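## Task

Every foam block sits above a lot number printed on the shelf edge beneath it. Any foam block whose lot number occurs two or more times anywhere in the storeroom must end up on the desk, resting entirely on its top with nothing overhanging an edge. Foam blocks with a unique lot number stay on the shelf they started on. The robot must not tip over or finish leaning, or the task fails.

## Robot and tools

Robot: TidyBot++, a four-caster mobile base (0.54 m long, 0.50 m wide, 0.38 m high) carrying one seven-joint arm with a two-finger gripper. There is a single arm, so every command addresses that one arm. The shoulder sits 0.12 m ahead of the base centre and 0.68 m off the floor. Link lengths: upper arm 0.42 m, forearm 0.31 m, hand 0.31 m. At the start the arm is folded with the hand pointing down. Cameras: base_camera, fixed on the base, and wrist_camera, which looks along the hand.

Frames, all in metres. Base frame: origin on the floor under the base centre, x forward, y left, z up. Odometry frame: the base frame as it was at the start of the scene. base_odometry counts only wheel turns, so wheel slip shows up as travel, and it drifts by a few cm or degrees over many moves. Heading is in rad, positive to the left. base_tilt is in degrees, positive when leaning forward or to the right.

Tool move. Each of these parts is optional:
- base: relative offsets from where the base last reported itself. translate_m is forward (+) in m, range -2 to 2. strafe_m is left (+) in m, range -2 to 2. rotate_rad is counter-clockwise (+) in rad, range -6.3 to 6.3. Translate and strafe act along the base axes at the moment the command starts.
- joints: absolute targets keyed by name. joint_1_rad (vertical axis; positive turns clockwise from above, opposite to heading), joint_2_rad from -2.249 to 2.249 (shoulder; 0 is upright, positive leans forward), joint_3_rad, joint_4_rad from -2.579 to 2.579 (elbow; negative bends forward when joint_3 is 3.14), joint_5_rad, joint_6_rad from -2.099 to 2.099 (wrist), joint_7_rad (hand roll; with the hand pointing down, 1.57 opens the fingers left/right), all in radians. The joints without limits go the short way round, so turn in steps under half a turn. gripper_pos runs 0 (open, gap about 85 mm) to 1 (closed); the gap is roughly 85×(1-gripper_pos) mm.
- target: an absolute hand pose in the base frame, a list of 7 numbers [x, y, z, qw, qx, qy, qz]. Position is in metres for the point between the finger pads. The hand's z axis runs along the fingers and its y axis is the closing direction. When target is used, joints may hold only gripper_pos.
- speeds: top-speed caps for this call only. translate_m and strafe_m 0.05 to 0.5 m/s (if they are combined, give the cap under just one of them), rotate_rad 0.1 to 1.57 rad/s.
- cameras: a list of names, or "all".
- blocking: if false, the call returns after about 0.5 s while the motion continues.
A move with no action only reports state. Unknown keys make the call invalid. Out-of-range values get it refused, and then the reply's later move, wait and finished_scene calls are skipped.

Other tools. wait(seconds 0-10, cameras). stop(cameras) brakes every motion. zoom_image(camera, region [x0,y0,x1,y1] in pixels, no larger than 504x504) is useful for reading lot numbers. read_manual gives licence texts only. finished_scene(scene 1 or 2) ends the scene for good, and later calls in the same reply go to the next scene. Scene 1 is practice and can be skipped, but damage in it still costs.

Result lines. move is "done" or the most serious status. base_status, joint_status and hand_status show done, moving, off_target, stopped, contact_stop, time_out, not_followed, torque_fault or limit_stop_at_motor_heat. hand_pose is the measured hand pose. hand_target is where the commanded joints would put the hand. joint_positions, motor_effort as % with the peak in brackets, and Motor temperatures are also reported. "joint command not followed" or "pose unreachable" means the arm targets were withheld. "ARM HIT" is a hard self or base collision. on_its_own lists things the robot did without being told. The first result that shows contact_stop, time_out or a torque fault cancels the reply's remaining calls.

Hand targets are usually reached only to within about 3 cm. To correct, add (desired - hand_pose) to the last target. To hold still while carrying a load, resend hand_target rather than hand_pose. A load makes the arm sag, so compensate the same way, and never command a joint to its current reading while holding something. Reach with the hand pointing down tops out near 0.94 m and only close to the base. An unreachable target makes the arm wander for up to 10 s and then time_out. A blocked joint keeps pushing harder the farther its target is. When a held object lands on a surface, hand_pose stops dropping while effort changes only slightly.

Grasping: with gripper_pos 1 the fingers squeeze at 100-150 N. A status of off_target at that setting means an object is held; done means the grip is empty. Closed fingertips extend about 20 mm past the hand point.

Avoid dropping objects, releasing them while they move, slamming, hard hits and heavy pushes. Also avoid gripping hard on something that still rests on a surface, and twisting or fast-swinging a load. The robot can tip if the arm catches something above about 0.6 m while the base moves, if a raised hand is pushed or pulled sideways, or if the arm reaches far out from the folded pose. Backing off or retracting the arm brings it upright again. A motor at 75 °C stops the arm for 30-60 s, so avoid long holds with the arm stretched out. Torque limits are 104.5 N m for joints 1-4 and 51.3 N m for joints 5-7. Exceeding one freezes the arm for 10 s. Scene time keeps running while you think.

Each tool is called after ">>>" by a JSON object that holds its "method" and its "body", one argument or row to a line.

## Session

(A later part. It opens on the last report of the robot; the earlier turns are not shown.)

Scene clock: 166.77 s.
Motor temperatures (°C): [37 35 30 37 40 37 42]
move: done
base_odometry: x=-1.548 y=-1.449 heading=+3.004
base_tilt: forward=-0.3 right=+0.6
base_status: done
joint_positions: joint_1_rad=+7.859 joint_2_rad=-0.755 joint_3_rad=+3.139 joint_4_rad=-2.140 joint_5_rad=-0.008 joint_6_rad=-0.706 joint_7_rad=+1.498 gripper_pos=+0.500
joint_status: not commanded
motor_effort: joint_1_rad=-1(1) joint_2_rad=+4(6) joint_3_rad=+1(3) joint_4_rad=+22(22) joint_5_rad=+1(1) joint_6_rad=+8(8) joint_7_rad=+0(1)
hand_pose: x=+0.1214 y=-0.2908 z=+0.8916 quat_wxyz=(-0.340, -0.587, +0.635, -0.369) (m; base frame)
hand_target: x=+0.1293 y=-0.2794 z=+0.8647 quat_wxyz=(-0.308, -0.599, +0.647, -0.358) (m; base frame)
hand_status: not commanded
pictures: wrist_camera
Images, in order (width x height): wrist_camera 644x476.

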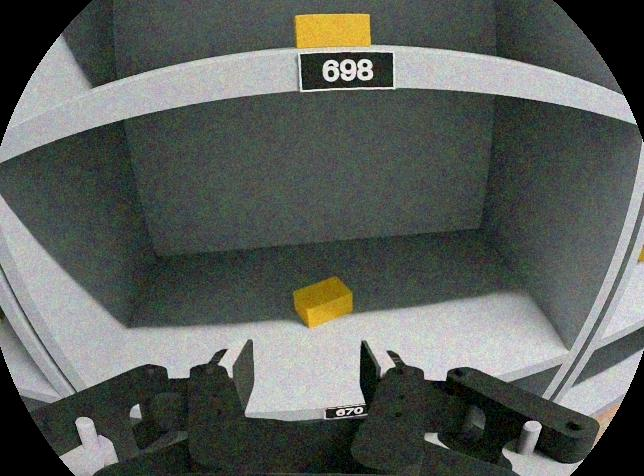

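>>> {"method": "move", "body": {
  "base": {"translate_m": 0.8},
  "cameras": ["base_camera", "wrist_camera"]
}}

>>> {"method": "zoom_image", "body": {
  "camera": "wrist_camera",
  "region": [240, 380, 370, 430]
}}

>>> {"method": "zoom_image", "body": {
  "camera": "wrist_camera",
  "region": [200, 0, 340, 120]
}}

Scene clock: 169.90 s.
Motor temperatures (°C): [37 35 30 37 40 37 42]
move: done
base_odometry: x=-2.341 y=-1.339 heading=+3.004
base_tilt: forward=-0.4 right=+0.6
base_status: done
joint_positions: joint_1_rad=+7.859 joint_2_rad=-0.755 joint_3_rad=+3.139 joint_4_rad=-2.140 joint_5_rad=-0.008 joint_6_rad=-0.706 joint_7_rad=+1.498 gripper_pos=+0.500
joint_status: not commanded
motor_effort: joint_1_rad=+0(1) joint_2_rad=+4(5) joint_3_rad=+1(2) joint_4_rad=+22(23) joint_5_rad=+1(1) joint_6_rad=+8(8) joint_7_rad=+0(1)
hand_pose: x=+0.1214 y=-0.2908 z=+0.8916 quat_wxyz=(-0.340, -0.587, +0.635, -0.369) (m; base frame)
hand_target: x=+0.1293 y=-0.2794 z=+0.8647 quat_wxyz=(-0.308, -0.599, +0.647, -0.358) (m; base frame)
hand_status: not commanded
pictures: base_camera, wrist_camera
Images, in order (width x height): base_camera 644x364, wrist_camera 644x476.

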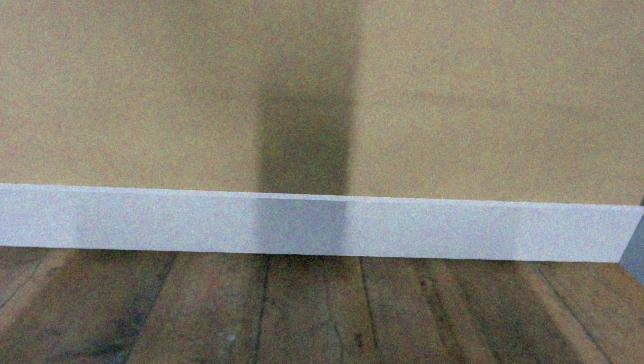

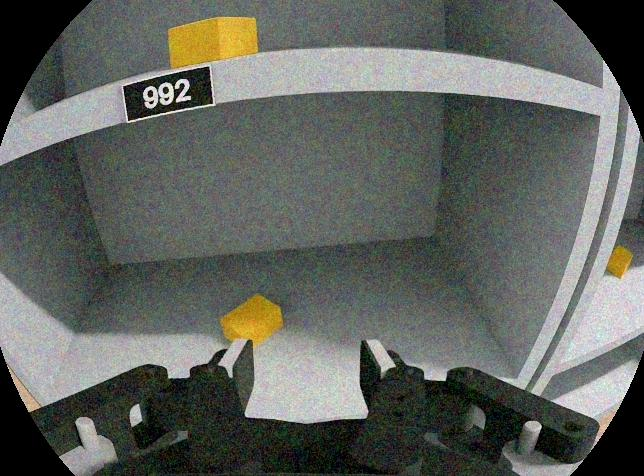

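Scaled by 3.877.

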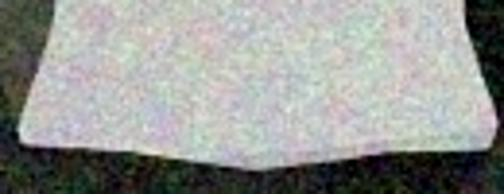

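Scaled by 3.600.

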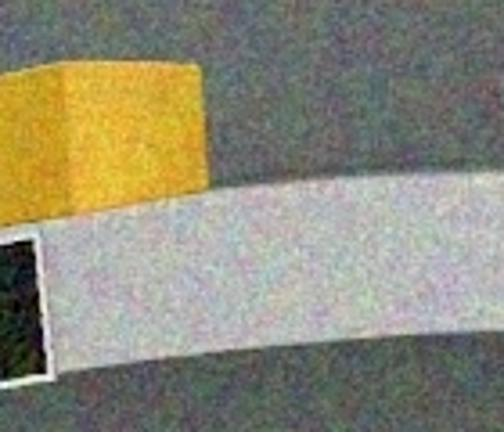

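>>> {"method": "move", "body": {
  "joints": {"joint_1_rad": 7.6},
  "cameras": ["wrist_camera"]
}}

>>> {"method": "zoom_image", "body": {
  "camera": "wrist_camera",
  "region": [230, 380, 380, 440]
}}

Scene clock: 171.60 s.
Motor temperatures (°C): [37 35 30 37 40 37 42]
move: done
base_odometry: x=-2.341 y=-1.339 heading=+3.004
base_tilt: forward=-0.3 right=+0.6
base_status: not commanded
joint_positions: joint_1_rad=+7.618 joint_2_rad=-0.755 joint_3_rad=+3.139 joint_4_rad=-2.140 joint_5_rad=-0.008 joint_6_rad=-0.706 joint_7_rad=+1.498 gripper_pos=+0.500
joint_status: all done
motor_effort: joint_1_rad=-1(2) joint_2_rad=+4(5) joint_3_rad=+1(1) joint_4_rad=+21(22) joint_5_rad=+1(1) joint_6_rad=+7(9) joint_7_rad=+0(1)
hand_pose: x=+0.1906 y=-0.2818 z=+0.8916 quat_wxyz=(-0.293, -0.659, +0.560, -0.407) (m; base frame)
hand_target: x=+0.2048 y=-0.2661 z=+0.8647 quat_wxyz=(-0.256, -0.682, +0.559, -0.397) (m; base frame)
hand_status: not commanded
pictures: wrist_camera
Images, in order (width x height): wrist_camera 644x476.

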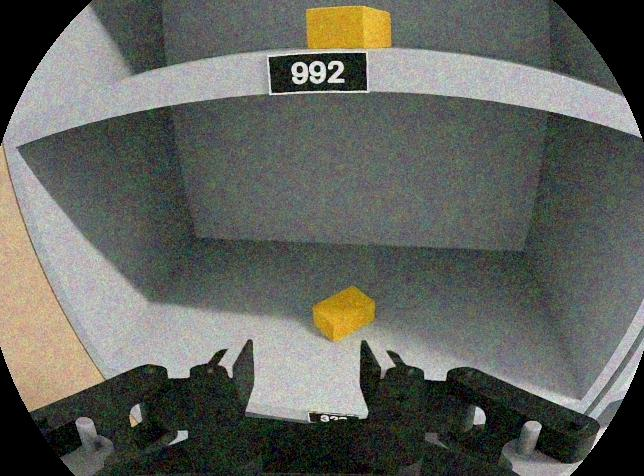

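Scaled by 3.360.

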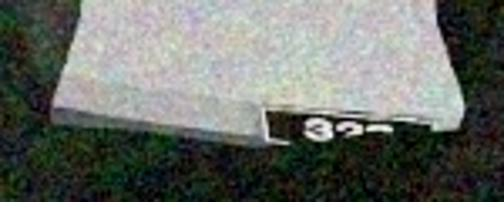

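>>> {"method": "move", "body": {
  "base": {"strafe_m": 0.18},
  "joints": {"joint_1_rad": 7.7, "joint_2_rad": -0.035, "joint_4_rad": -2.46, "joint_6_rad": 0.25},
  "cameras": ["wrist_camera"]
}}

>>> {"method": "zoom_image", "body": {
  "camera": "wrist_camera",
  "region": [240, 180, 400, 300]
}}

Scene clock: 175.10 s.
Motor temperatures (°C): [37 35 30 37 40 37 42]
move: done
base_odometry: x=-2.366 y=-1.517 heading=+3.004
base_tilt: forward=-0.4 right=+0.6
base_status: done
joint_positions: joint_1_rad=+7.680 joint_2_rad=-0.053 joint_3_rad=+3.139 joint_4_rad=-2.429 joint_5_rad=-0.008 joint_6_rad=+0.193 joint_7_rad=+1.498 gripper_pos=+0.500
joint_status: all done
motor_effort: joint_1_rad=-1(2) joint_2_rad=-14(15) joint_3_rad=+0(2) joint_4_rad=+16(22) joint_5_rad=+1(1) joint_6_rad=+8(8) joint_7_rad=+0(1)
hand_pose: x=+0.1986 y=-0.4429 z=+0.6962 quat_wxyz=(-0.282, -0.656, +0.597, -0.364) (m; base frame)
hand_target: x=+0.1837 y=-0.4431 z=+0.6883 quat_wxyz=(-0.290, -0.641, +0.612, -0.362) (m; base frame)
hand_status: not commanded
pictures: wrist_camera
Images, in order (width x height): wrist_camera 644x476.

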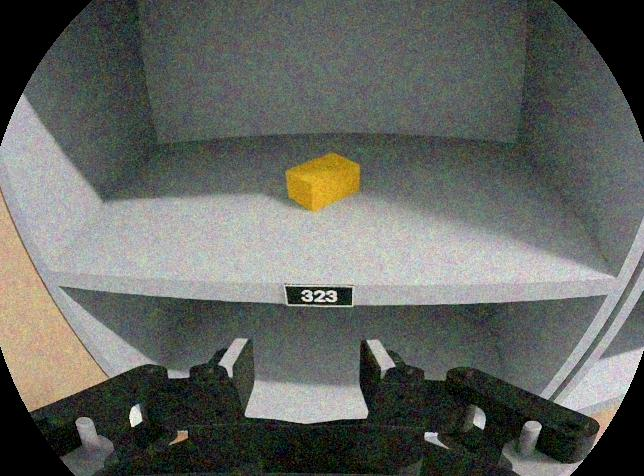

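Scaled by 3.150.

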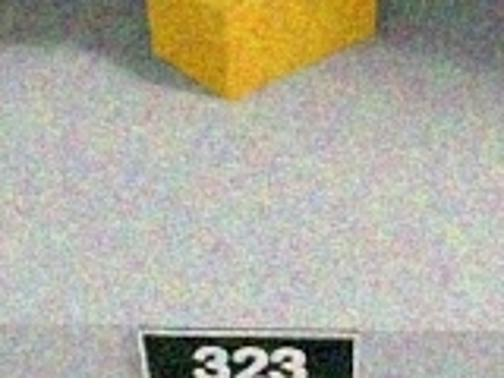

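>>> {"method": "move", "body": {
  "base": {"translate_m": -1.82},
  "joints": {"joint_1_rad": 7.875},
  "cameras": ["wrist_camera"]
}}

>>> {"method": "zoom_image", "body": {
  "camera": "wrist_camera",
  "region": [240, 250, 400, 340]
}}

Scene clock: 181.77 s.
Motor temperatures (°C): [37 35 30 37 40 37 42]
move: done
base_odometry: x=-0.563 y=-1.767 heading=+3.004
base_tilt: forward=-0.4 right=+0.6
base_status: done
joint_positions: joint_1_rad=+7.861 joint_2_rad=-0.053 joint_3_rad=+3.139 joint_4_rad=-2.430 joint_5_rad=-0.008 joint_6_rad=+0.196 joint_7_rad=+1.498 gripper_pos=+0.500
joint_status: all done
motor_effort: joint_1_rad=+0(2) joint_2_rad=-14(15) joint_3_rad=+0(2) joint_4_rad=+16(17) joint_5_rad=+1(1) joint_6_rad=+8(8) joint_7_rad=+0(1)
hand_pose: x=+0.1177 y=-0.4503 z=+0.6965 quat_wxyz=(-0.314, -0.599, +0.654, -0.338) (m; base frame)
hand_target: x=+0.1056 y=-0.4476 z=+0.6883 quat_wxyz=(-0.321, -0.585, +0.665, -0.336) (m; base frame)
hand_status: not commanded
pictures: wrist_camera
Images, in order (width x height): wrist_camera 644x476.

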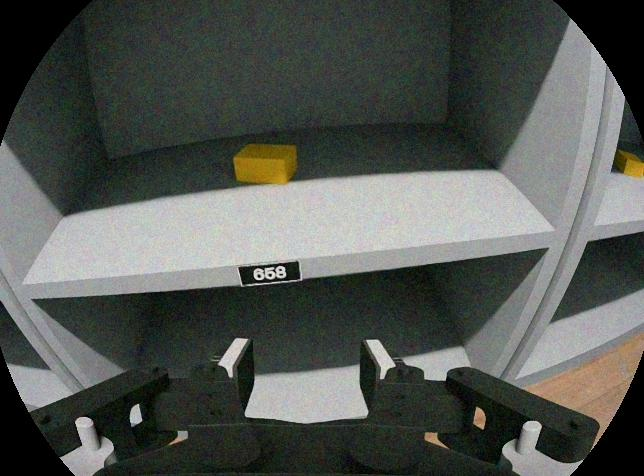

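Scaled by 3.150.

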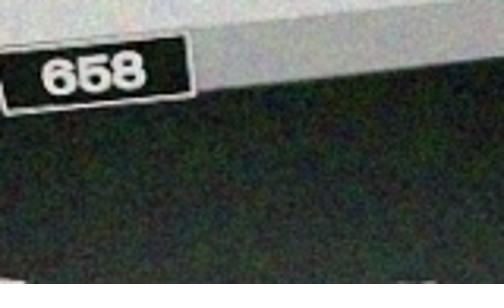

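>>> {"method": "zoom_image", "body": {
  "camera": "wrist_camera",
  "region": [230, 255, 310, 295]
}}

Scaled by 6.300.

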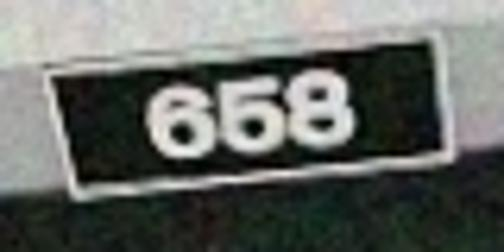

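>>> {"method": "move", "body": {
  "base": {"translate_m": 0.992, "strafe_m": -0.227},
  "joints": {"joint_2_rad": -0.477, "joint_4_rad": -1.51, "joint_6_rad": -0.89},
  "cameras": ["wrist_camera"]
}}

>>> {"method": "zoom_image", "body": {
  "camera": "wrist_camera",
  "region": [200, 100, 440, 280]
}}

Scene clock: 185.50 s.
Motor temperatures (°C): [37 35 30 37 40 37 42]
move: done
base_odometry: x=-1.514 y=-1.406 heading=+3.003
base_tilt: forward=-0.3 right=+0.6
base_status: done
joint_positions: joint_1_rad=+7.864 joint_2_rad=-0.469 joint_3_rad=+3.139 joint_4_rad=-1.523 joint_5_rad=-0.008 joint_6_rad=-0.841 joint_7_rad=+1.498 gripper_pos=+0.500
joint_status: all done
motor_effort: joint_1_rad=+0(2) joint_2_rad=-3(16) joint_3_rad=+1(2) joint_4_rad=+20(23) joint_5_rad=+1(1) joint_6_rad=+8(9) joint_7_rad=+0(1)
hand_pose: x=+0.1198 y=-0.3783 z=+1.1134 quat_wxyz=(-0.396, -0.550, +0.597, -0.429) (m; base frame)
hand_target: x=+0.1295 y=-0.3690 z=+1.1098 quat_wxyz=(-0.378, -0.562, +0.596, -0.431) (m; base frame)
hand_status: not commanded
pictures: wrist_camera
Images, in order (width x height): wrist_camera 644x476.

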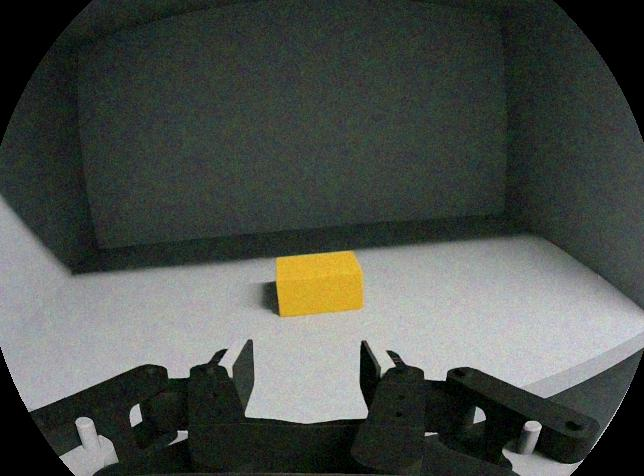

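Scaled by 2.100.

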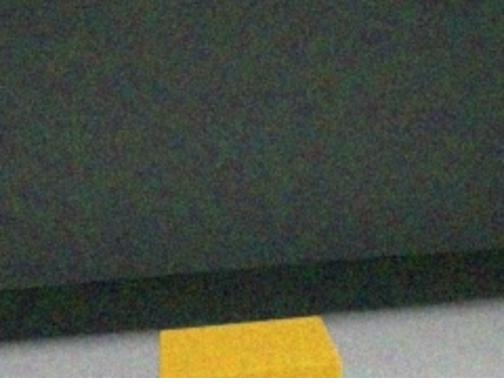

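>>> {"method": "zoom_image", "body": {
  "camera": "wrist_camera",
  "region": [250, 235, 390, 335]
}}

Scaled by 3.600.

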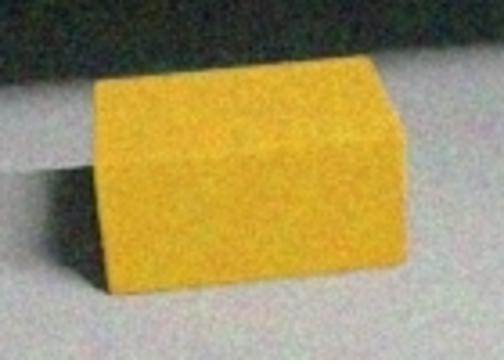

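>>> {"method": "move", "body": {
  "base": {"translate_m": -0.381, "strafe_m": 0.2},
  "joints": {"joint_5_rad": -1.34, "joint_6_rad": -1.8, "joint_7_rad": 2.64, "gripper_pos": 0.08}
}}

Scene clock: 200.03 s.
Motor temperatures (°C): [37 35 30 37 40 37 42]
move: done
base_odometry: x=-1.165 y=-1.657 heading=+3.003
base_tilt: forward=-0.4 right=+0.6
base_status: done
joint_positions: joint_1_rad=+7.864 joint_2_rad=-0.480 joint_3_rad=+3.140 joint_4_rad=-1.519 joint_5_rad=-1.276 joint_6_rad=-1.752 joint_7_rad=+2.598 gripper_pos=+0.080
joint_status: all done
motor_effort: joint_1_rad=+0(2) joint_2_rad=+2(7) joint_3_rad=+3(5) joint_4_rad=+14(21) joint_5_rad=-7(8) joint_6_rad=+4(9) joint_7_rad=+0(1)
hand_pose: x=+0.4126 y=-0.0760 z=+1.1095 quat_wxyz=(+0.012, -0.818, +0.016, -0.575) (m; base frame)
hand_target: x=+0.4140 y=-0.0576 z=+1.1211 quat_wxyz=(+0.020, -0.808, -0.024, -0.588) (m; base frame)
hand_status: not commanded
pictures: base_camera, wrist_camera
Images, in order (width x height): base_camera 644x364, wrist_camera 644x476.

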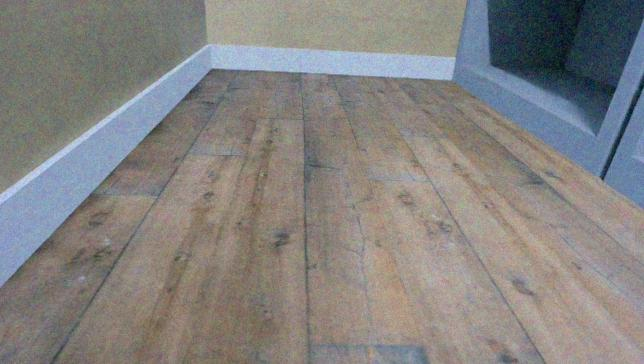

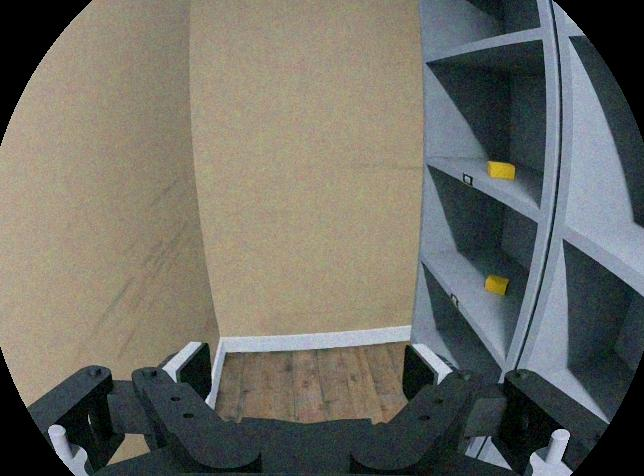

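>>> {"method": "move", "body": {
  "joints": {"joint_2_rad": 0.5894, "joint_4_rad": -0.4126, "joint_5_rad": -1.3425, "joint_6_rad": -1.8066, "joint_7_rad": 2.6437},
  "cameras": ["wrist_camera"]
}}

Scene clock: 202.73 s.
Motor temperatures (°C): [37 35 30 37 40 37 42]
move: done
base_odometry: x=-1.165 y=-1.657 heading=+3.003
base_tilt: forward=-0.4 right=+0.6
base_status: not commanded
joint_positions: joint_1_rad=+7.864 joint_2_rad=+0.567 joint_3_rad=+3.140 joint_4_rad=-0.432 joint_5_rad=-1.280 joint_6_rad=-1.756 joint_7_rad=+2.600 gripper_pos=+0.080
joint_status: all done
motor_effort: joint_1_rad=-1(1) joint_2_rad=-33(36) joint_3_rad=-3(3) joint_4_rad=+15(16) joint_5_rad=-6(8) joint_6_rad=+5(6) joint_7_rad=-1(1)
hand_pose: x=+0.4085 y=-0.4918 z=+1.1027 quat_wxyz=(-0.003, -0.817, +0.001, -0.576) (m; base frame)
hand_target: x=+0.4049 y=-0.4803 z=+1.1043 quat_wxyz=(+0.009, -0.809, -0.037, -0.587) (m; base frame)
hand_status: not commanded
pictures: wrist_camera
Images, in order (width x height): wrist_camera 644x476.

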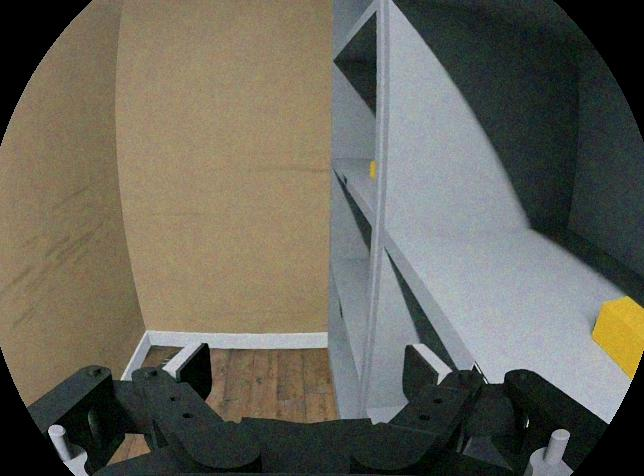

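>>> {"method": "zoom_image", "body": {
  "camera": "wrist_camera",
  "region": [360, 220, 640, 400]
}}

Scaled by 1.800.

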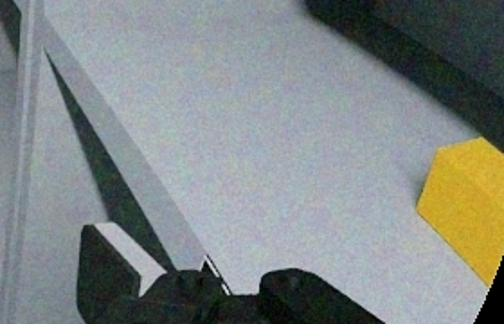

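>>> {"method": "move", "body": {
  "base": {"strafe_m": -0.25},
  "speeds": {"strafe_m": 0.25}
}}

>>> {"method": "zoom_image", "body": {
  "camera": "wrist_camera",
  "region": [280, 200, 480, 400]
}}

Scene clock: 210.03 s.
Motor temperatures (°C): [37 35 30 37 40 37 42]
move: done
base_odometry: x=-1.130 y=-1.409 heading=+3.003
base_tilt: forward=-0.3 right=+0.6
base_status: done
joint_positions: joint_1_rad=+7.838 joint_2_rad=+0.557 joint_3_rad=+3.137 joint_4_rad=-0.419 joint_5_rad=-1.292 joint_6_rad=-1.764 joint_7_rad=+2.601 gripper_pos=+0.080
joint_status: not commanded
motor_effort: joint_1_rad=+3(14) joint_2_rad=-32(34) joint_3_rad=-2(3) joint_4_rad=+14(15) joint_5_rad=-6(11) joint_6_rad=+4(6) joint_7_rad=+0(1)
hand_pose: x=+0.4224 y=-0.4739 z=+1.1134 quat_wxyz=(+0.001, -0.815, -0.022, -0.579) (m; base frame)
hand_target: x=+0.4049 y=-0.4803 z=+1.1043 quat_wxyz=(+0.009, -0.809, -0.037, -0.587) (m; base frame)
hand_status: not commanded
pictures: base_camera, wrist_camera
Images, in order (width x height): base_camera 644x364, wrist_camera 644x476.

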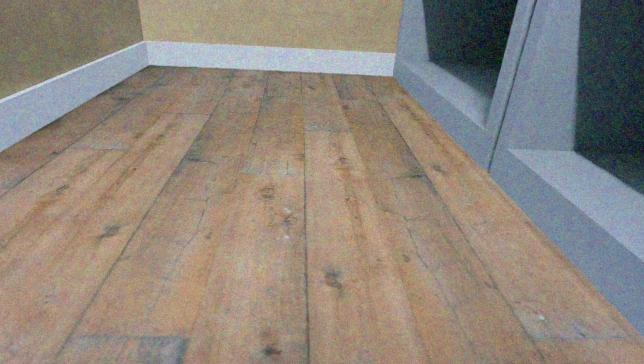

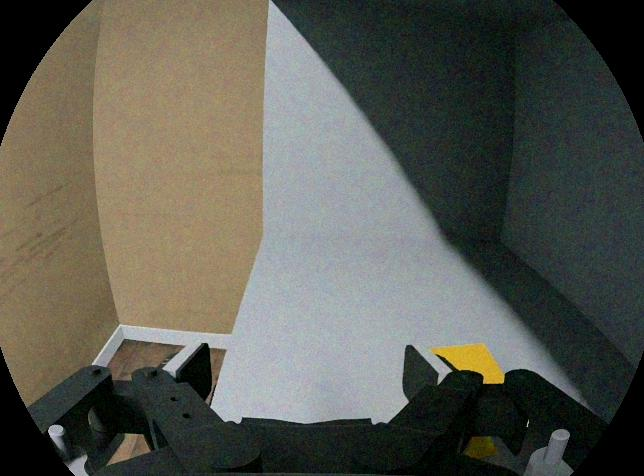

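Scaled by 2.520.

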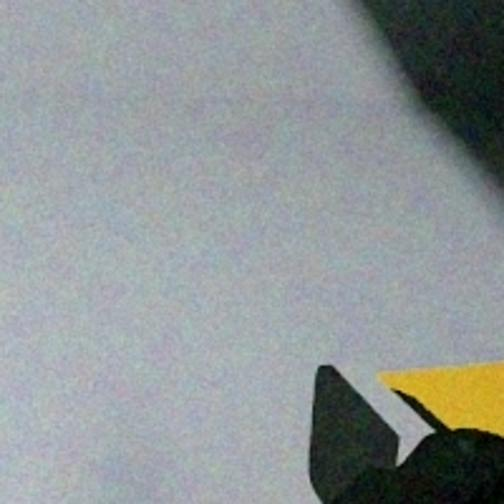

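>>> {"method": "move", "body": {
  "base": {"translate_m": -0.008, "strafe_m": -0.086},
  "speeds": {"strafe_m": 0.12}
}}

>>> {"method": "move", "body": {
  "joints": {"joint_2_rad": 0.511, "joint_4_rad": -0.74, "joint_5_rad": -1.175, "joint_6_rad": -1.65, "joint_7_rad": 2.872}
}}

Scene clock: 217.53 s.
Motor temperatures (°C): [37 36 30 37 40 37 42]
move: done
base_odometry: x=-1.111 y=-1.325 heading=+3.003
base_tilt: forward=-0.3 right=+0.6
base_status: done
joint_positions: joint_1_rad=+7.818 joint_2_rad=+0.551 joint_3_rad=+3.135 joint_4_rad=-0.418 joint_5_rad=-1.292 joint_6_rad=-1.764 joint_7_rad=+2.601 gripper_pos=+0.080
joint_status: not commanded
motor_effort: joint_1_rad=+13(14) joint_2_rad=-29(32) joint_3_rad=+1(1) joint_4_rad=+12(14) joint_5_rad=-6(6) joint_6_rad=+5(5) joint_7_rad=+0(1)
hand_pose: x=+0.4318 y=-0.4649 z=+1.1164 quat_wxyz=(+0.004, -0.814, -0.033, -0.580) (m; base frame)
hand_target: x=+0.4049 y=-0.4803 z=+1.1043 quat_wxyz=(+0.009, -0.809, -0.037, -0.587) (m; base frame)
hand_status: not commanded
pictures: base_camera, wrist_camera
Images, in order (width x height): base_camera 644x364, wrist_camera 644x476.

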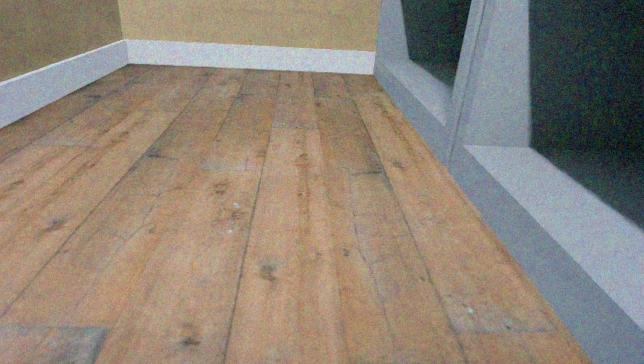

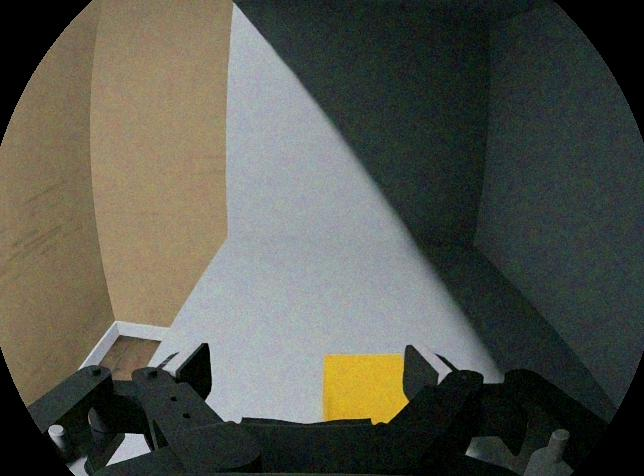

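Scene clock: 218.97 s.
Motor temperatures (°C): [37 36 30 37 40 37 42]
move: off_target
base_odometry: x=-1.111 y=-1.325 heading=+3.003
base_tilt: forward=-0.3 right=+0.6
base_status: not commanded
joint_positions: joint_1_rad=+7.818 joint_2_rad=+0.494 joint_3_rad=+3.133 joint_4_rad=-0.698 joint_5_rad=-1.246 joint_6_rad=-1.702 joint_7_rad=+2.826 gripper_pos=+0.080
joint_status: joint_4_rad off_target (ended at -0.698, target -0.740); the others done
motor_effort: joint_1_rad=+10(13) joint_2_rad=-28(29) joint_3_rad=+2(2) joint_4_rad=+13(14) joint_5_rad=-7(8) joint_6_rad=+2(6) joint_7_rad=+0(1)
hand_pose: x=+0.4322 y=-0.4766 z=+1.0636 quat_wxyz=(+0.002, -0.817, -0.037, -0.575) (m; base frame)
hand_target: x=+0.3955 y=-0.5243 z=+1.0266 quat_wxyz=(-0.032, -0.834, +0.011, -0.551) (m; base frame)
hand_status: not commanded
pictures: base_camera, wrist_camera
Images, in order (width x height): base_camera 644x364, wrist_camera 644x476.

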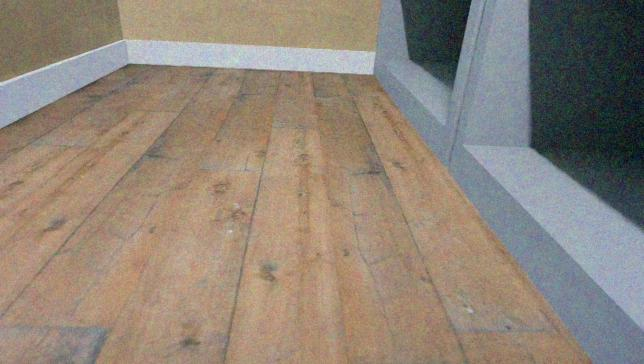

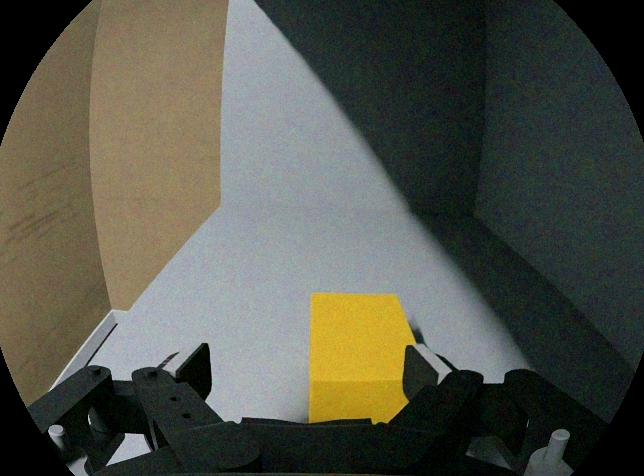

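>>> {"method": "move", "body": {
  "cameras": ["all"]
}}

Scene clock: 220.53 s.
Motor temperatures (°C): [37 36 30 37 40 37 42]
base_odometry: x=-1.111 y=-1.325 heading=+3.003
base_tilt: forward=-0.3 right=+0.6
base_status: not commanded
joint_positions: joint_1_rad=+7.818 joint_2_rad=+0.494 joint_3_rad=+3.133 joint_4_rad=-0.698 joint_5_rad=-1.246 joint_6_rad=-1.702 joint_7_rad=+2.829 gripper_pos=+0.080
joint_status: joint_4_rad off_target (ended at -0.698, target -0.740); the others done
motor_effort: joint_1_rad=+10(13) joint_2_rad=-28(29) joint_3_rad=+2(2) joint_4_rad=+13(14) joint_5_rad=-7(8) joint_6_rad=+4(6) joint_7_rad=-1(1)
hand_pose: x=+0.4322 y=-0.4766 z=+1.0636 quat_wxyz=(+0.002, -0.817, -0.038, -0.575) (m; base frame)
hand_target: x=+0.3955 y=-0.5243 z=+1.0266 quat_wxyz=(-0.032, -0.834, +0.011, -0.551) (m; base frame)
hand_status: not commanded
pictures: base_camera, wrist_camera
Images, in order (width x height): base_camera 644x364, wrist_camera 644x476.

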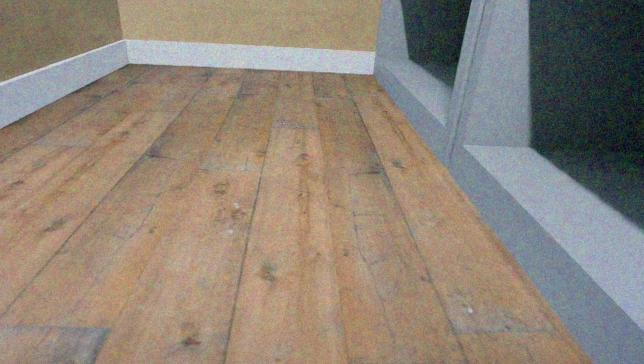

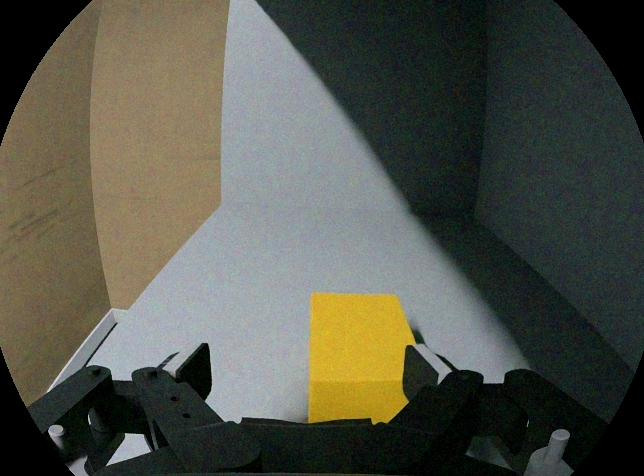

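>>> {"method": "move", "body": {
  "joints": {"joint_2_rad": 0.547, "joint_4_rad": -0.547, "joint_7_rad": 2.653},
  "cameras": ["wrist_camera"]
}}

Scene clock: 223.47 s.
Motor temperatures (°C): [37 36 30 37 40 37 42]
move: done
base_odometry: x=-1.111 y=-1.325 heading=+3.003
base_tilt: forward=-0.3 right=+0.6
base_status: not commanded
joint_positions: joint_1_rad=+7.818 joint_2_rad=+0.536 joint_3_rad=+3.131 joint_4_rad=-0.579 joint_5_rad=-1.246 joint_6_rad=-1.701 joint_7_rad=+2.697 gripper_pos=+0.080
joint_status: all done
motor_effort: joint_1_rad=+13(13) joint_2_rad=-37(37) joint_3_rad=+2(2) joint_4_rad=+19(19) joint_5_rad=-5(7) joint_6_rad=+4(4) joint_7_rad=+0(1)
hand_pose: x=+0.4329 y=-0.4901 z=+1.0780 quat_wxyz=(+0.008, -0.817, -0.006, -0.576) (m; base frame)
hand_target: x=+0.3952 y=-0.5370 z=+1.0681 quat_wxyz=(-0.036, -0.828, +0.058, -0.557) (m; base frame)
hand_status: not commanded
pictures: wrist_camera
Images, in order (width x height): wrist_camera 644x476.

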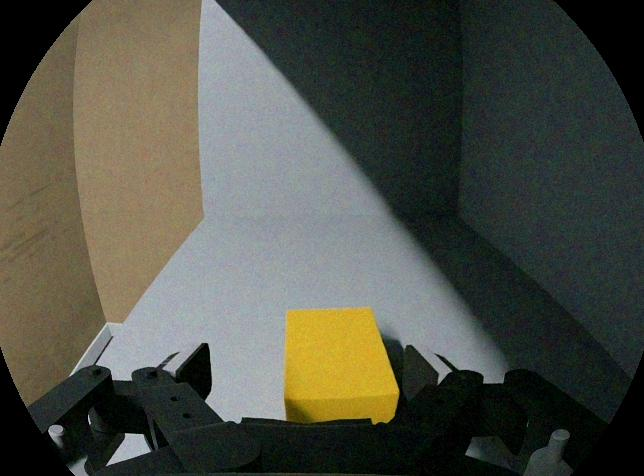

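>>> {"method": "move", "body": {
  "base": {"translate_m": 0.043, "strafe_m": -0.014},
  "speeds": {"translate_m": 0.1},
  "cameras": ["wrist_camera"]
}}

Scene clock: 225.23 s.
Motor temperatures (°C): [37 36 30 37 40 37 42]
move: done
base_odometry: x=-1.151 y=-1.305 heading=+3.003
base_tilt: forward=-0.3 right=+0.6
base_status: done
joint_positions: joint_1_rad=+7.871 joint_2_rad=+0.534 joint_3_rad=+3.134 joint_4_rad=-0.563 joint_5_rad=-1.244 joint_6_rad=-1.700 joint_7_rad=+2.696 gripper_pos=+0.080
joint_status: not commanded
motor_effort: joint_1_rad=+0(12) joint_2_rad=-33(38) joint_3_rad=-3(4) joint_4_rad=+16(19) joint_5_rad=-7(7) joint_6_rad=+4(4) joint_7_rad=+0(0)
hand_pose: x=+0.4055 y=-0.5064 z=+1.0824 quat_wxyz=(-0.016, -0.818, +0.013, -0.575) (m; base frame)
hand_target: x=+0.3952 y=-0.5370 z=+1.0681 quat_wxyz=(-0.036, -0.828, +0.058, -0.557) (m; base frame)
hand_status: not commanded
pictures: wrist_camera
Images, in order (width x height): wrist_camera 644x476.

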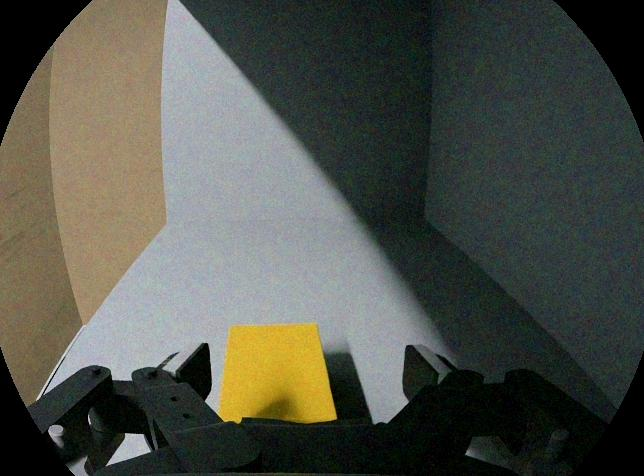

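>>> {"method": "move", "body": {
  "joints": {"joint_1_rad": 7.8},
  "cameras": ["wrist_camera"]
}}

Scene clock: 227.03 s.
Motor temperatures (°C): [37 36 30 37 40 37 42]
move: done
base_odometry: x=-1.151 y=-1.305 heading=+3.003
base_tilt: forward=-0.3 right=+0.6
base_status: not commanded
joint_positions: joint_1_rad=+7.807 joint_2_rad=+0.534 joint_3_rad=+3.134 joint_4_rad=-0.563 joint_5_rad=-1.244 joint_6_rad=-1.700 joint_7_rad=+2.696 gripper_pos=+0.080
joint_status: all done
motor_effort: joint_1_rad=-1(3) joint_2_rad=-33(34) joint_3_rad=-3(4) joint_4_rad=+15(16) joint_5_rad=-7(7) joint_6_rad=+4(4) joint_7_rad=+0(1)
hand_pose: x=+0.4375 y=-0.4869 z=+1.0823 quat_wxyz=(+0.003, -0.818, -0.014, -0.575) (m; base frame)
hand_target: x=+0.4347 y=-0.5148 z=+1.0681 quat_wxyz=(-0.016, -0.830, +0.027, -0.558) (m; base frame)
hand_status: not commanded
pictures: wrist_camera
Images, in order (width x height): wrist_camera 644x476.

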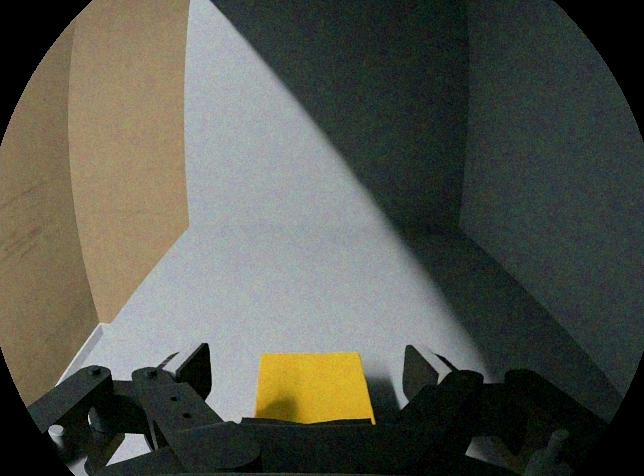

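>>> {"method": "move", "body": {
  "base": {"translate_m": -0.013},
  "speeds": {"translate_m": 0.05},
  "joints": {"joint_2_rad": 0.5, "joint_4_rad": -0.7, "joint_5_rad": -1.168, "joint_6_rad": -1.62, "joint_7_rad": 2.82},
  "cameras": ["wrist_camera"]
}}

Scene clock: 229.80 s.
Motor temperatures (°C): [37 36 30 37 40 37 42]
move: done
base_odometry: x=-1.138 y=-1.307 heading=+3.003
base_tilt: forward=-0.3 right=+0.6
base_status: done
joint_positions: joint_1_rad=+7.806 joint_2_rad=+0.504 joint_3_rad=+3.134 joint_4_rad=-0.672 joint_5_rad=-1.242 joint_6_rad=-1.674 joint_7_rad=+2.779 gripper_pos=+0.080
joint_status: all done
motor_effort: joint_1_rad=+0(3) joint_2_rad=-32(37) joint_3_rad=-3(4) joint_4_rad=+16(17) joint_5_rad=-7(8) joint_6_rad=+3(5) joint_7_rad=+0(1)
hand_pose: x=+0.4386 y=-0.4856 z=+1.0676 quat_wxyz=(+0.001, -0.816, -0.018, -0.577) (m; base frame)
hand_target: x=+0.4341 y=-0.5082 z=+1.0461 quat_wxyz=(-0.031, -0.831, -0.004, -0.555) (m; base frame)
hand_status: not commanded
pictures: wrist_camera
Images, in order (width x height): wrist_camera 644x476.

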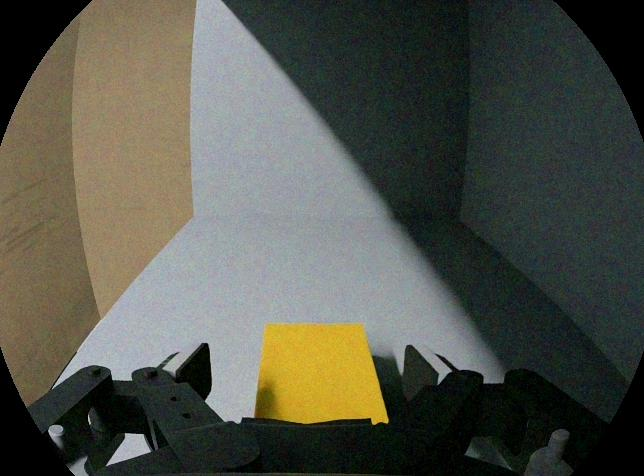

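>>> {"method": "move", "body": {
  "joints": {"joint_2_rad": 0.476, "joint_4_rad": -0.805, "joint_5_rad": -1.163, "joint_6_rad": -1.597, "joint_7_rad": 2.89},
  "cameras": ["wrist_camera"]
}}

Scene clock: 231.00 s.
Motor temperatures (°C): [37 36 30 37 40 37 42]
move: done
base_odometry: x=-1.138 y=-1.307 heading=+3.003
base_tilt: forward=-0.3 right=+0.6
base_status: not commanded
joint_positions: joint_1_rad=+7.806 joint_2_rad=+0.480 joint_3_rad=+3.134 joint_4_rad=-0.777 joint_5_rad=-1.237 joint_6_rad=-1.650 joint_7_rad=+2.845 gripper_pos=+0.080
joint_status: all done
motor_effort: joint_1_rad=-1(1) joint_2_rad=-33(34) joint_3_rad=-3(3) joint_4_rad=+16(17) joint_5_rad=-7(8) joint_6_rad=+3(4) joint_7_rad=+0(1)
hand_pose: x=+0.4388 y=-0.4843 z=+1.0492 quat_wxyz=(+0.005, -0.816, -0.015, -0.578) (m; base frame)
hand_target: x=+0.4335 y=-0.5052 z=+1.0253 quat_wxyz=(-0.026, -0.833, -0.004, -0.553) (m; base frame)
hand_status: not commanded
pictures: wrist_camera
Images, in order (width x height): wrist_camera 644x476.

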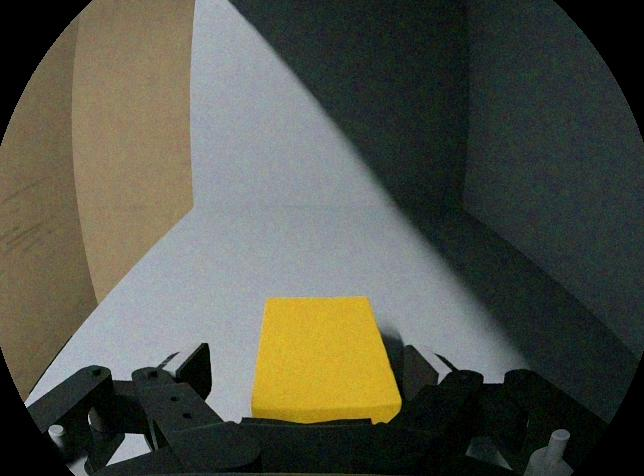

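>>> {"method": "move", "body": {
  "joints": {"joint_2_rad": 0.47, "joint_4_rad": -0.828, "joint_6_rad": -1.59, "joint_7_rad": 2.9},
  "cameras": ["wrist_camera"]
}}

>>> {"method": "move", "body": {
  "joints": {"gripper_pos": 0.3},
  "cameras": ["wrist_camera"]
}}

Scene clock: 232.03 s.
Motor temperatures (°C): [37 36 30 37 40 37 42]
move: done
base_odometry: x=-1.138 y=-1.307 heading=+3.003
base_tilt: forward=-0.3 right=+0.6
base_status: not commanded
joint_positions: joint_1_rad=+7.806 joint_2_rad=+0.473 joint_3_rad=+3.134 joint_4_rad=-0.802 joint_5_rad=-1.236 joint_6_rad=-1.643 joint_7_rad=+2.858 gripper_pos=+0.080
joint_status: all done
motor_effort: joint_1_rad=-1(1) joint_2_rad=-32(33) joint_3_rad=-3(3) joint_4_rad=+16(17) joint_5_rad=-8(8) joint_6_rad=+3(4) joint_7_rad=+0(1)
hand_pose: x=+0.4389 y=-0.4837 z=+1.0456 quat_wxyz=(+0.006, -0.816, -0.013, -0.578) (m; base frame)
hand_target: x=+0.4335 y=-0.5045 z=+1.0215 quat_wxyz=(-0.025, -0.833, -0.002, -0.553) (m; base frame)
hand_status: not commanded
pictures: wrist_camera
Images, in order (width x height): wrist_camera 644x476.

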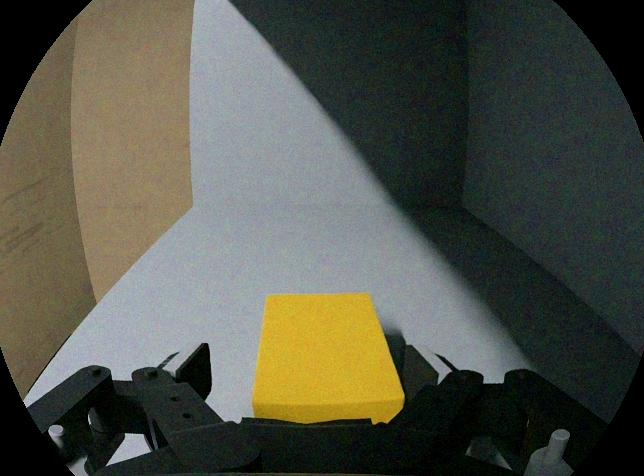

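Scene clock: 232.67 s.
Motor temperatures (°C): [37 36 30 37 40 37 42]
move: done
base_odometry: x=-1.138 y=-1.307 heading=+3.003
base_tilt: forward=-0.3 right=+0.6
base_status: not commanded
joint_positions: joint_1_rad=+7.806 joint_2_rad=+0.473 joint_3_rad=+3.134 joint_4_rad=-0.802 joint_5_rad=-1.236 joint_6_rad=-1.642 joint_7_rad=+2.858 gripper_pos=+0.300
joint_status: all done
motor_effort: joint_1_rad=-1(1) joint_2_rad=-32(33) joint_3_rad=-3(3) joint_4_rad=+17(17) joint_5_rad=-7(8) joint_6_rad=+2(3) joint_7_rad=+0(0)
hand_pose: x=+0.4389 y=-0.4838 z=+1.0456 quat_wxyz=(+0.006, -0.816, -0.013, -0.578) (m; base frame)
hand_target: x=+0.4335 y=-0.5045 z=+1.0215 quat_wxyz=(-0.025, -0.833, -0.002, -0.553) (m; base frame)
hand_status: not commanded
pictures: wrist_camera
Images, in order (width x height): wrist_camera 644x476.

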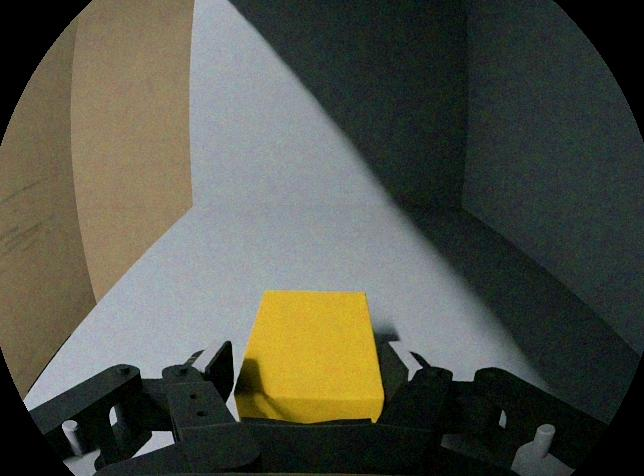

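>>> {"method": "move", "body": {
  "joints": {"gripper_pos": 0.45},
  "cameras": []
}}

>>> {"method": "move", "body": {
  "joints": {"gripper_pos": 0.6},
  "cameras": ["wrist_camera"]
}}

Scene clock: 233.40 s.
Motor temperatures (°C): [37 36 30 37 40 37 42]
move: done
base_odometry: x=-1.138 y=-1.307 heading=+3.003
base_tilt: forward=-0.3 right=+0.6
base_status: not commanded
joint_positions: joint_1_rad=+7.806 joint_2_rad=+0.471 joint_3_rad=+3.134 joint_4_rad=-0.802 joint_5_rad=-1.236 joint_6_rad=-1.642 joint_7_rad=+2.858 gripper_pos=+0.437
joint_status: all done
motor_effort: joint_1_rad=-1(2) joint_2_rad=-32(32) joint_3_rad=-2(3) joint_4_rad=+16(17) joint_5_rad=-7(8) joint_6_rad=+2(3) joint_7_rad=+0(0)
hand_pose: x=+0.4389 y=-0.4836 z=+1.0463 quat_wxyz=(+0.005, -0.816, -0.013, -0.578) (m; base frame)
hand_target: x=+0.4335 y=-0.5045 z=+1.0215 quat_wxyz=(-0.025, -0.833, -0.002, -0.553) (m; base frame)
hand_status: not commanded
pictures: none
No camera images: "cameras" was empty.

Scene clock: 234.40 s.
Motor temperatures (°C): [37 36 30 37 40 37 42]
move: done
base_odometry: x=-1.138 y=-1.307 heading=+3.003
base_tilt: forward=-0.4 right=+0.6
base_status: not commanded
joint_positions: joint_1_rad=+7.805 joint_2_rad=+0.447 joint_3_rad=+3.134 joint_4_rad=-0.806 joint_5_rad=-1.219 joint_6_rad=-1.629 joint_7_rad=+2.860 gripper_pos=+0.600
joint_status: all done
motor_effort: joint_1_rad=+0(7) joint_2_rad=-30(33) joint_3_rad=-2(4) joint_4_rad=+16(17) joint_5_rad=-5(12) joint_6_rad=+2(4) joint_7_rad=+0(1)
hand_pose: x=+0.4376 y=-0.4796 z=+1.0533 quat_wxyz=(-0.010, -0.819, -0.014, -0.573) (m; base frame)
hand_target: x=+0.4335 y=-0.5045 z=+1.0215 quat_wxyz=(-0.025, -0.833, -0.002, -0.553) (m; base frame)
hand_status: not commanded
pictures: wrist_camera
Images, in order (width x height): wrist_camera 644x476.

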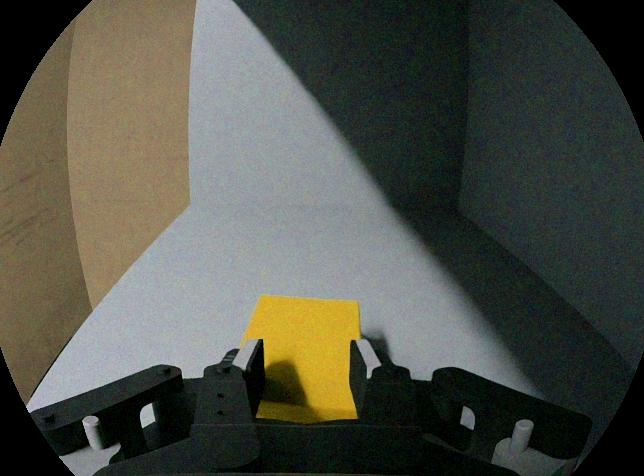

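>>> {"method": "move", "body": {
  "joints": {"gripper_pos": 0.08},
  "cameras": ["wrist_camera"]
}}

Scene clock: 235.73 s.
Motor temperatures (°C): [37 36 30 37 40 37 42]
move: done
base_odometry: x=-1.138 y=-1.307 heading=+3.003
base_tilt: forward=-0.3 right=+0.6
base_status: not commanded
joint_positions: joint_1_rad=+7.805 joint_2_rad=+0.447 joint_3_rad=+3.134 joint_4_rad=-0.806 joint_5_rad=-1.219 joint_6_rad=-1.629 joint_7_rad=+2.860 gripper_pos=+0.080
joint_status: all done
motor_effort: joint_1_rad=+0(1) joint_2_rad=-32(32) joint_3_rad=-2(3) joint_4_rad=+16(17) joint_5_rad=-7(8) joint_6_rad=+2(3) joint_7_rad=+0(1)
hand_pose: x=+0.4376 y=-0.4798 z=+1.0533 quat_wxyz=(-0.010, -0.819, -0.014, -0.573) (m; base frame)
hand_target: x=+0.4335 y=-0.5045 z=+1.0215 quat_wxyz=(-0.025, -0.833, -0.002, -0.553) (m; base frame)
hand_status: not commanded
pictures: wrist_camera
Images, in order (width x height): wrist_camera 644x476.

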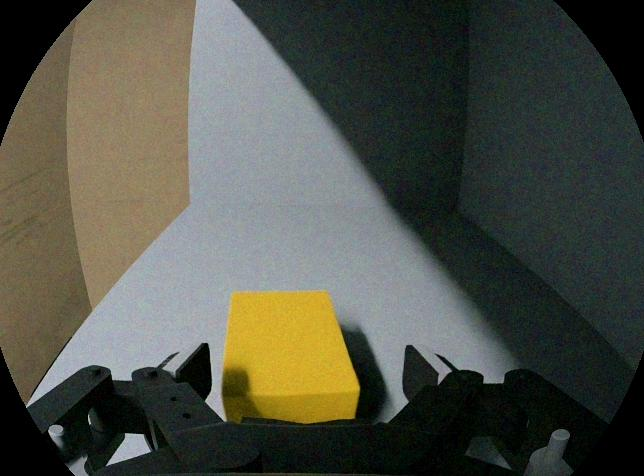

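>>> {"method": "move", "body": {
  "joints": {"joint_1_rad": 7.755},
  "cameras": ["wrist_camera"]
}}

Scene clock: 241.63 s.
Motor temperatures (°C): [37 36 30 37 40 37 42]
move: done
base_odometry: x=-1.138 y=-1.307 heading=+3.003
base_tilt: forward=-0.3 right=+0.6
base_status: not commanded
joint_positions: joint_1_rad=+7.765 joint_2_rad=+0.447 joint_3_rad=+3.134 joint_4_rad=-0.806 joint_5_rad=-1.219 joint_6_rad=-1.629 joint_7_rad=+2.860 gripper_pos=+0.080
joint_status: all done
motor_effort: joint_1_rad=-1(3) joint_2_rad=-31(32) joint_3_rad=-3(3) joint_4_rad=+17(17) joint_5_rad=-7(8) joint_6_rad=+3(3) joint_7_rad=+0(1)
hand_pose: x=+0.4566 y=-0.4666 z=+1.0533 quat_wxyz=(+0.001, -0.819, -0.031, -0.574) (m; base frame)
hand_target: x=+0.4559 y=-0.4898 z=+1.0215 quat_wxyz=(-0.012, -0.833, -0.021, -0.553) (m; base frame)
hand_status: not commanded
pictures: wrist_camera
Images, in order (width x height): wrist_camera 644x476.

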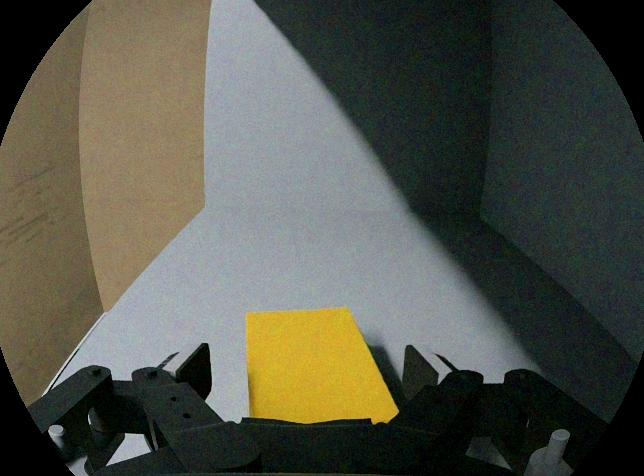

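>>> {"method": "move", "body": {
  "joints": {"joint_2_rad": 0.437, "joint_4_rad": -0.885, "joint_6_rad": -1.575, "joint_7_rad": 2.935},
  "cameras": ["wrist_camera"]
}}

Scene clock: 243.37 s.
Motor temperatures (°C): [37 36 30 37 40 37 42]
move: done
base_odometry: x=-1.138 y=-1.307 heading=+3.003
base_tilt: forward=-0.3 right=+0.6
base_status: not commanded
joint_positions: joint_1_rad=+7.765 joint_2_rad=+0.437 joint_3_rad=+3.134 joint_4_rad=-0.859 joint_5_rad=-1.219 joint_6_rad=-1.624 joint_7_rad=+2.893 gripper_pos=+0.080
joint_status: all done
motor_effort: joint_1_rad=-1(1) joint_2_rad=-31(33) joint_3_rad=-2(3) joint_4_rad=+16(18) joint_5_rad=-7(8) joint_6_rad=+3(3) joint_7_rad=+0(1)
hand_pose: x=+0.4565 y=-0.4634 z=+1.0421 quat_wxyz=(+0.007, -0.819, -0.031, -0.573) (m; base frame)
hand_target: x=+0.4551 y=-0.4810 z=+1.0208 quat_wxyz=(-0.018, -0.832, -0.025, -0.554) (m; base frame)
hand_status: not commanded
pictures: wrist_camera
Images, in order (width x height): wrist_camera 644x476.

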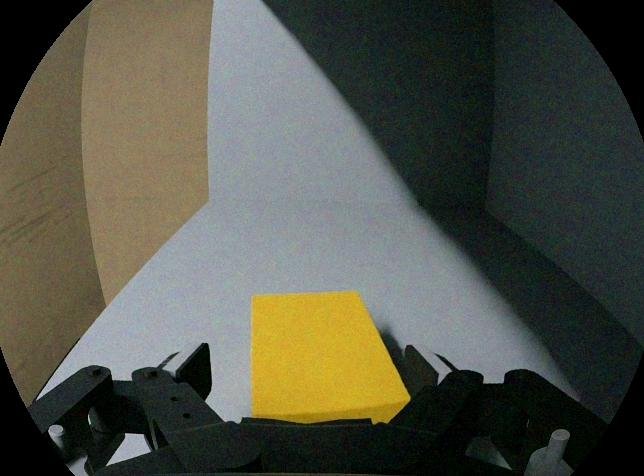

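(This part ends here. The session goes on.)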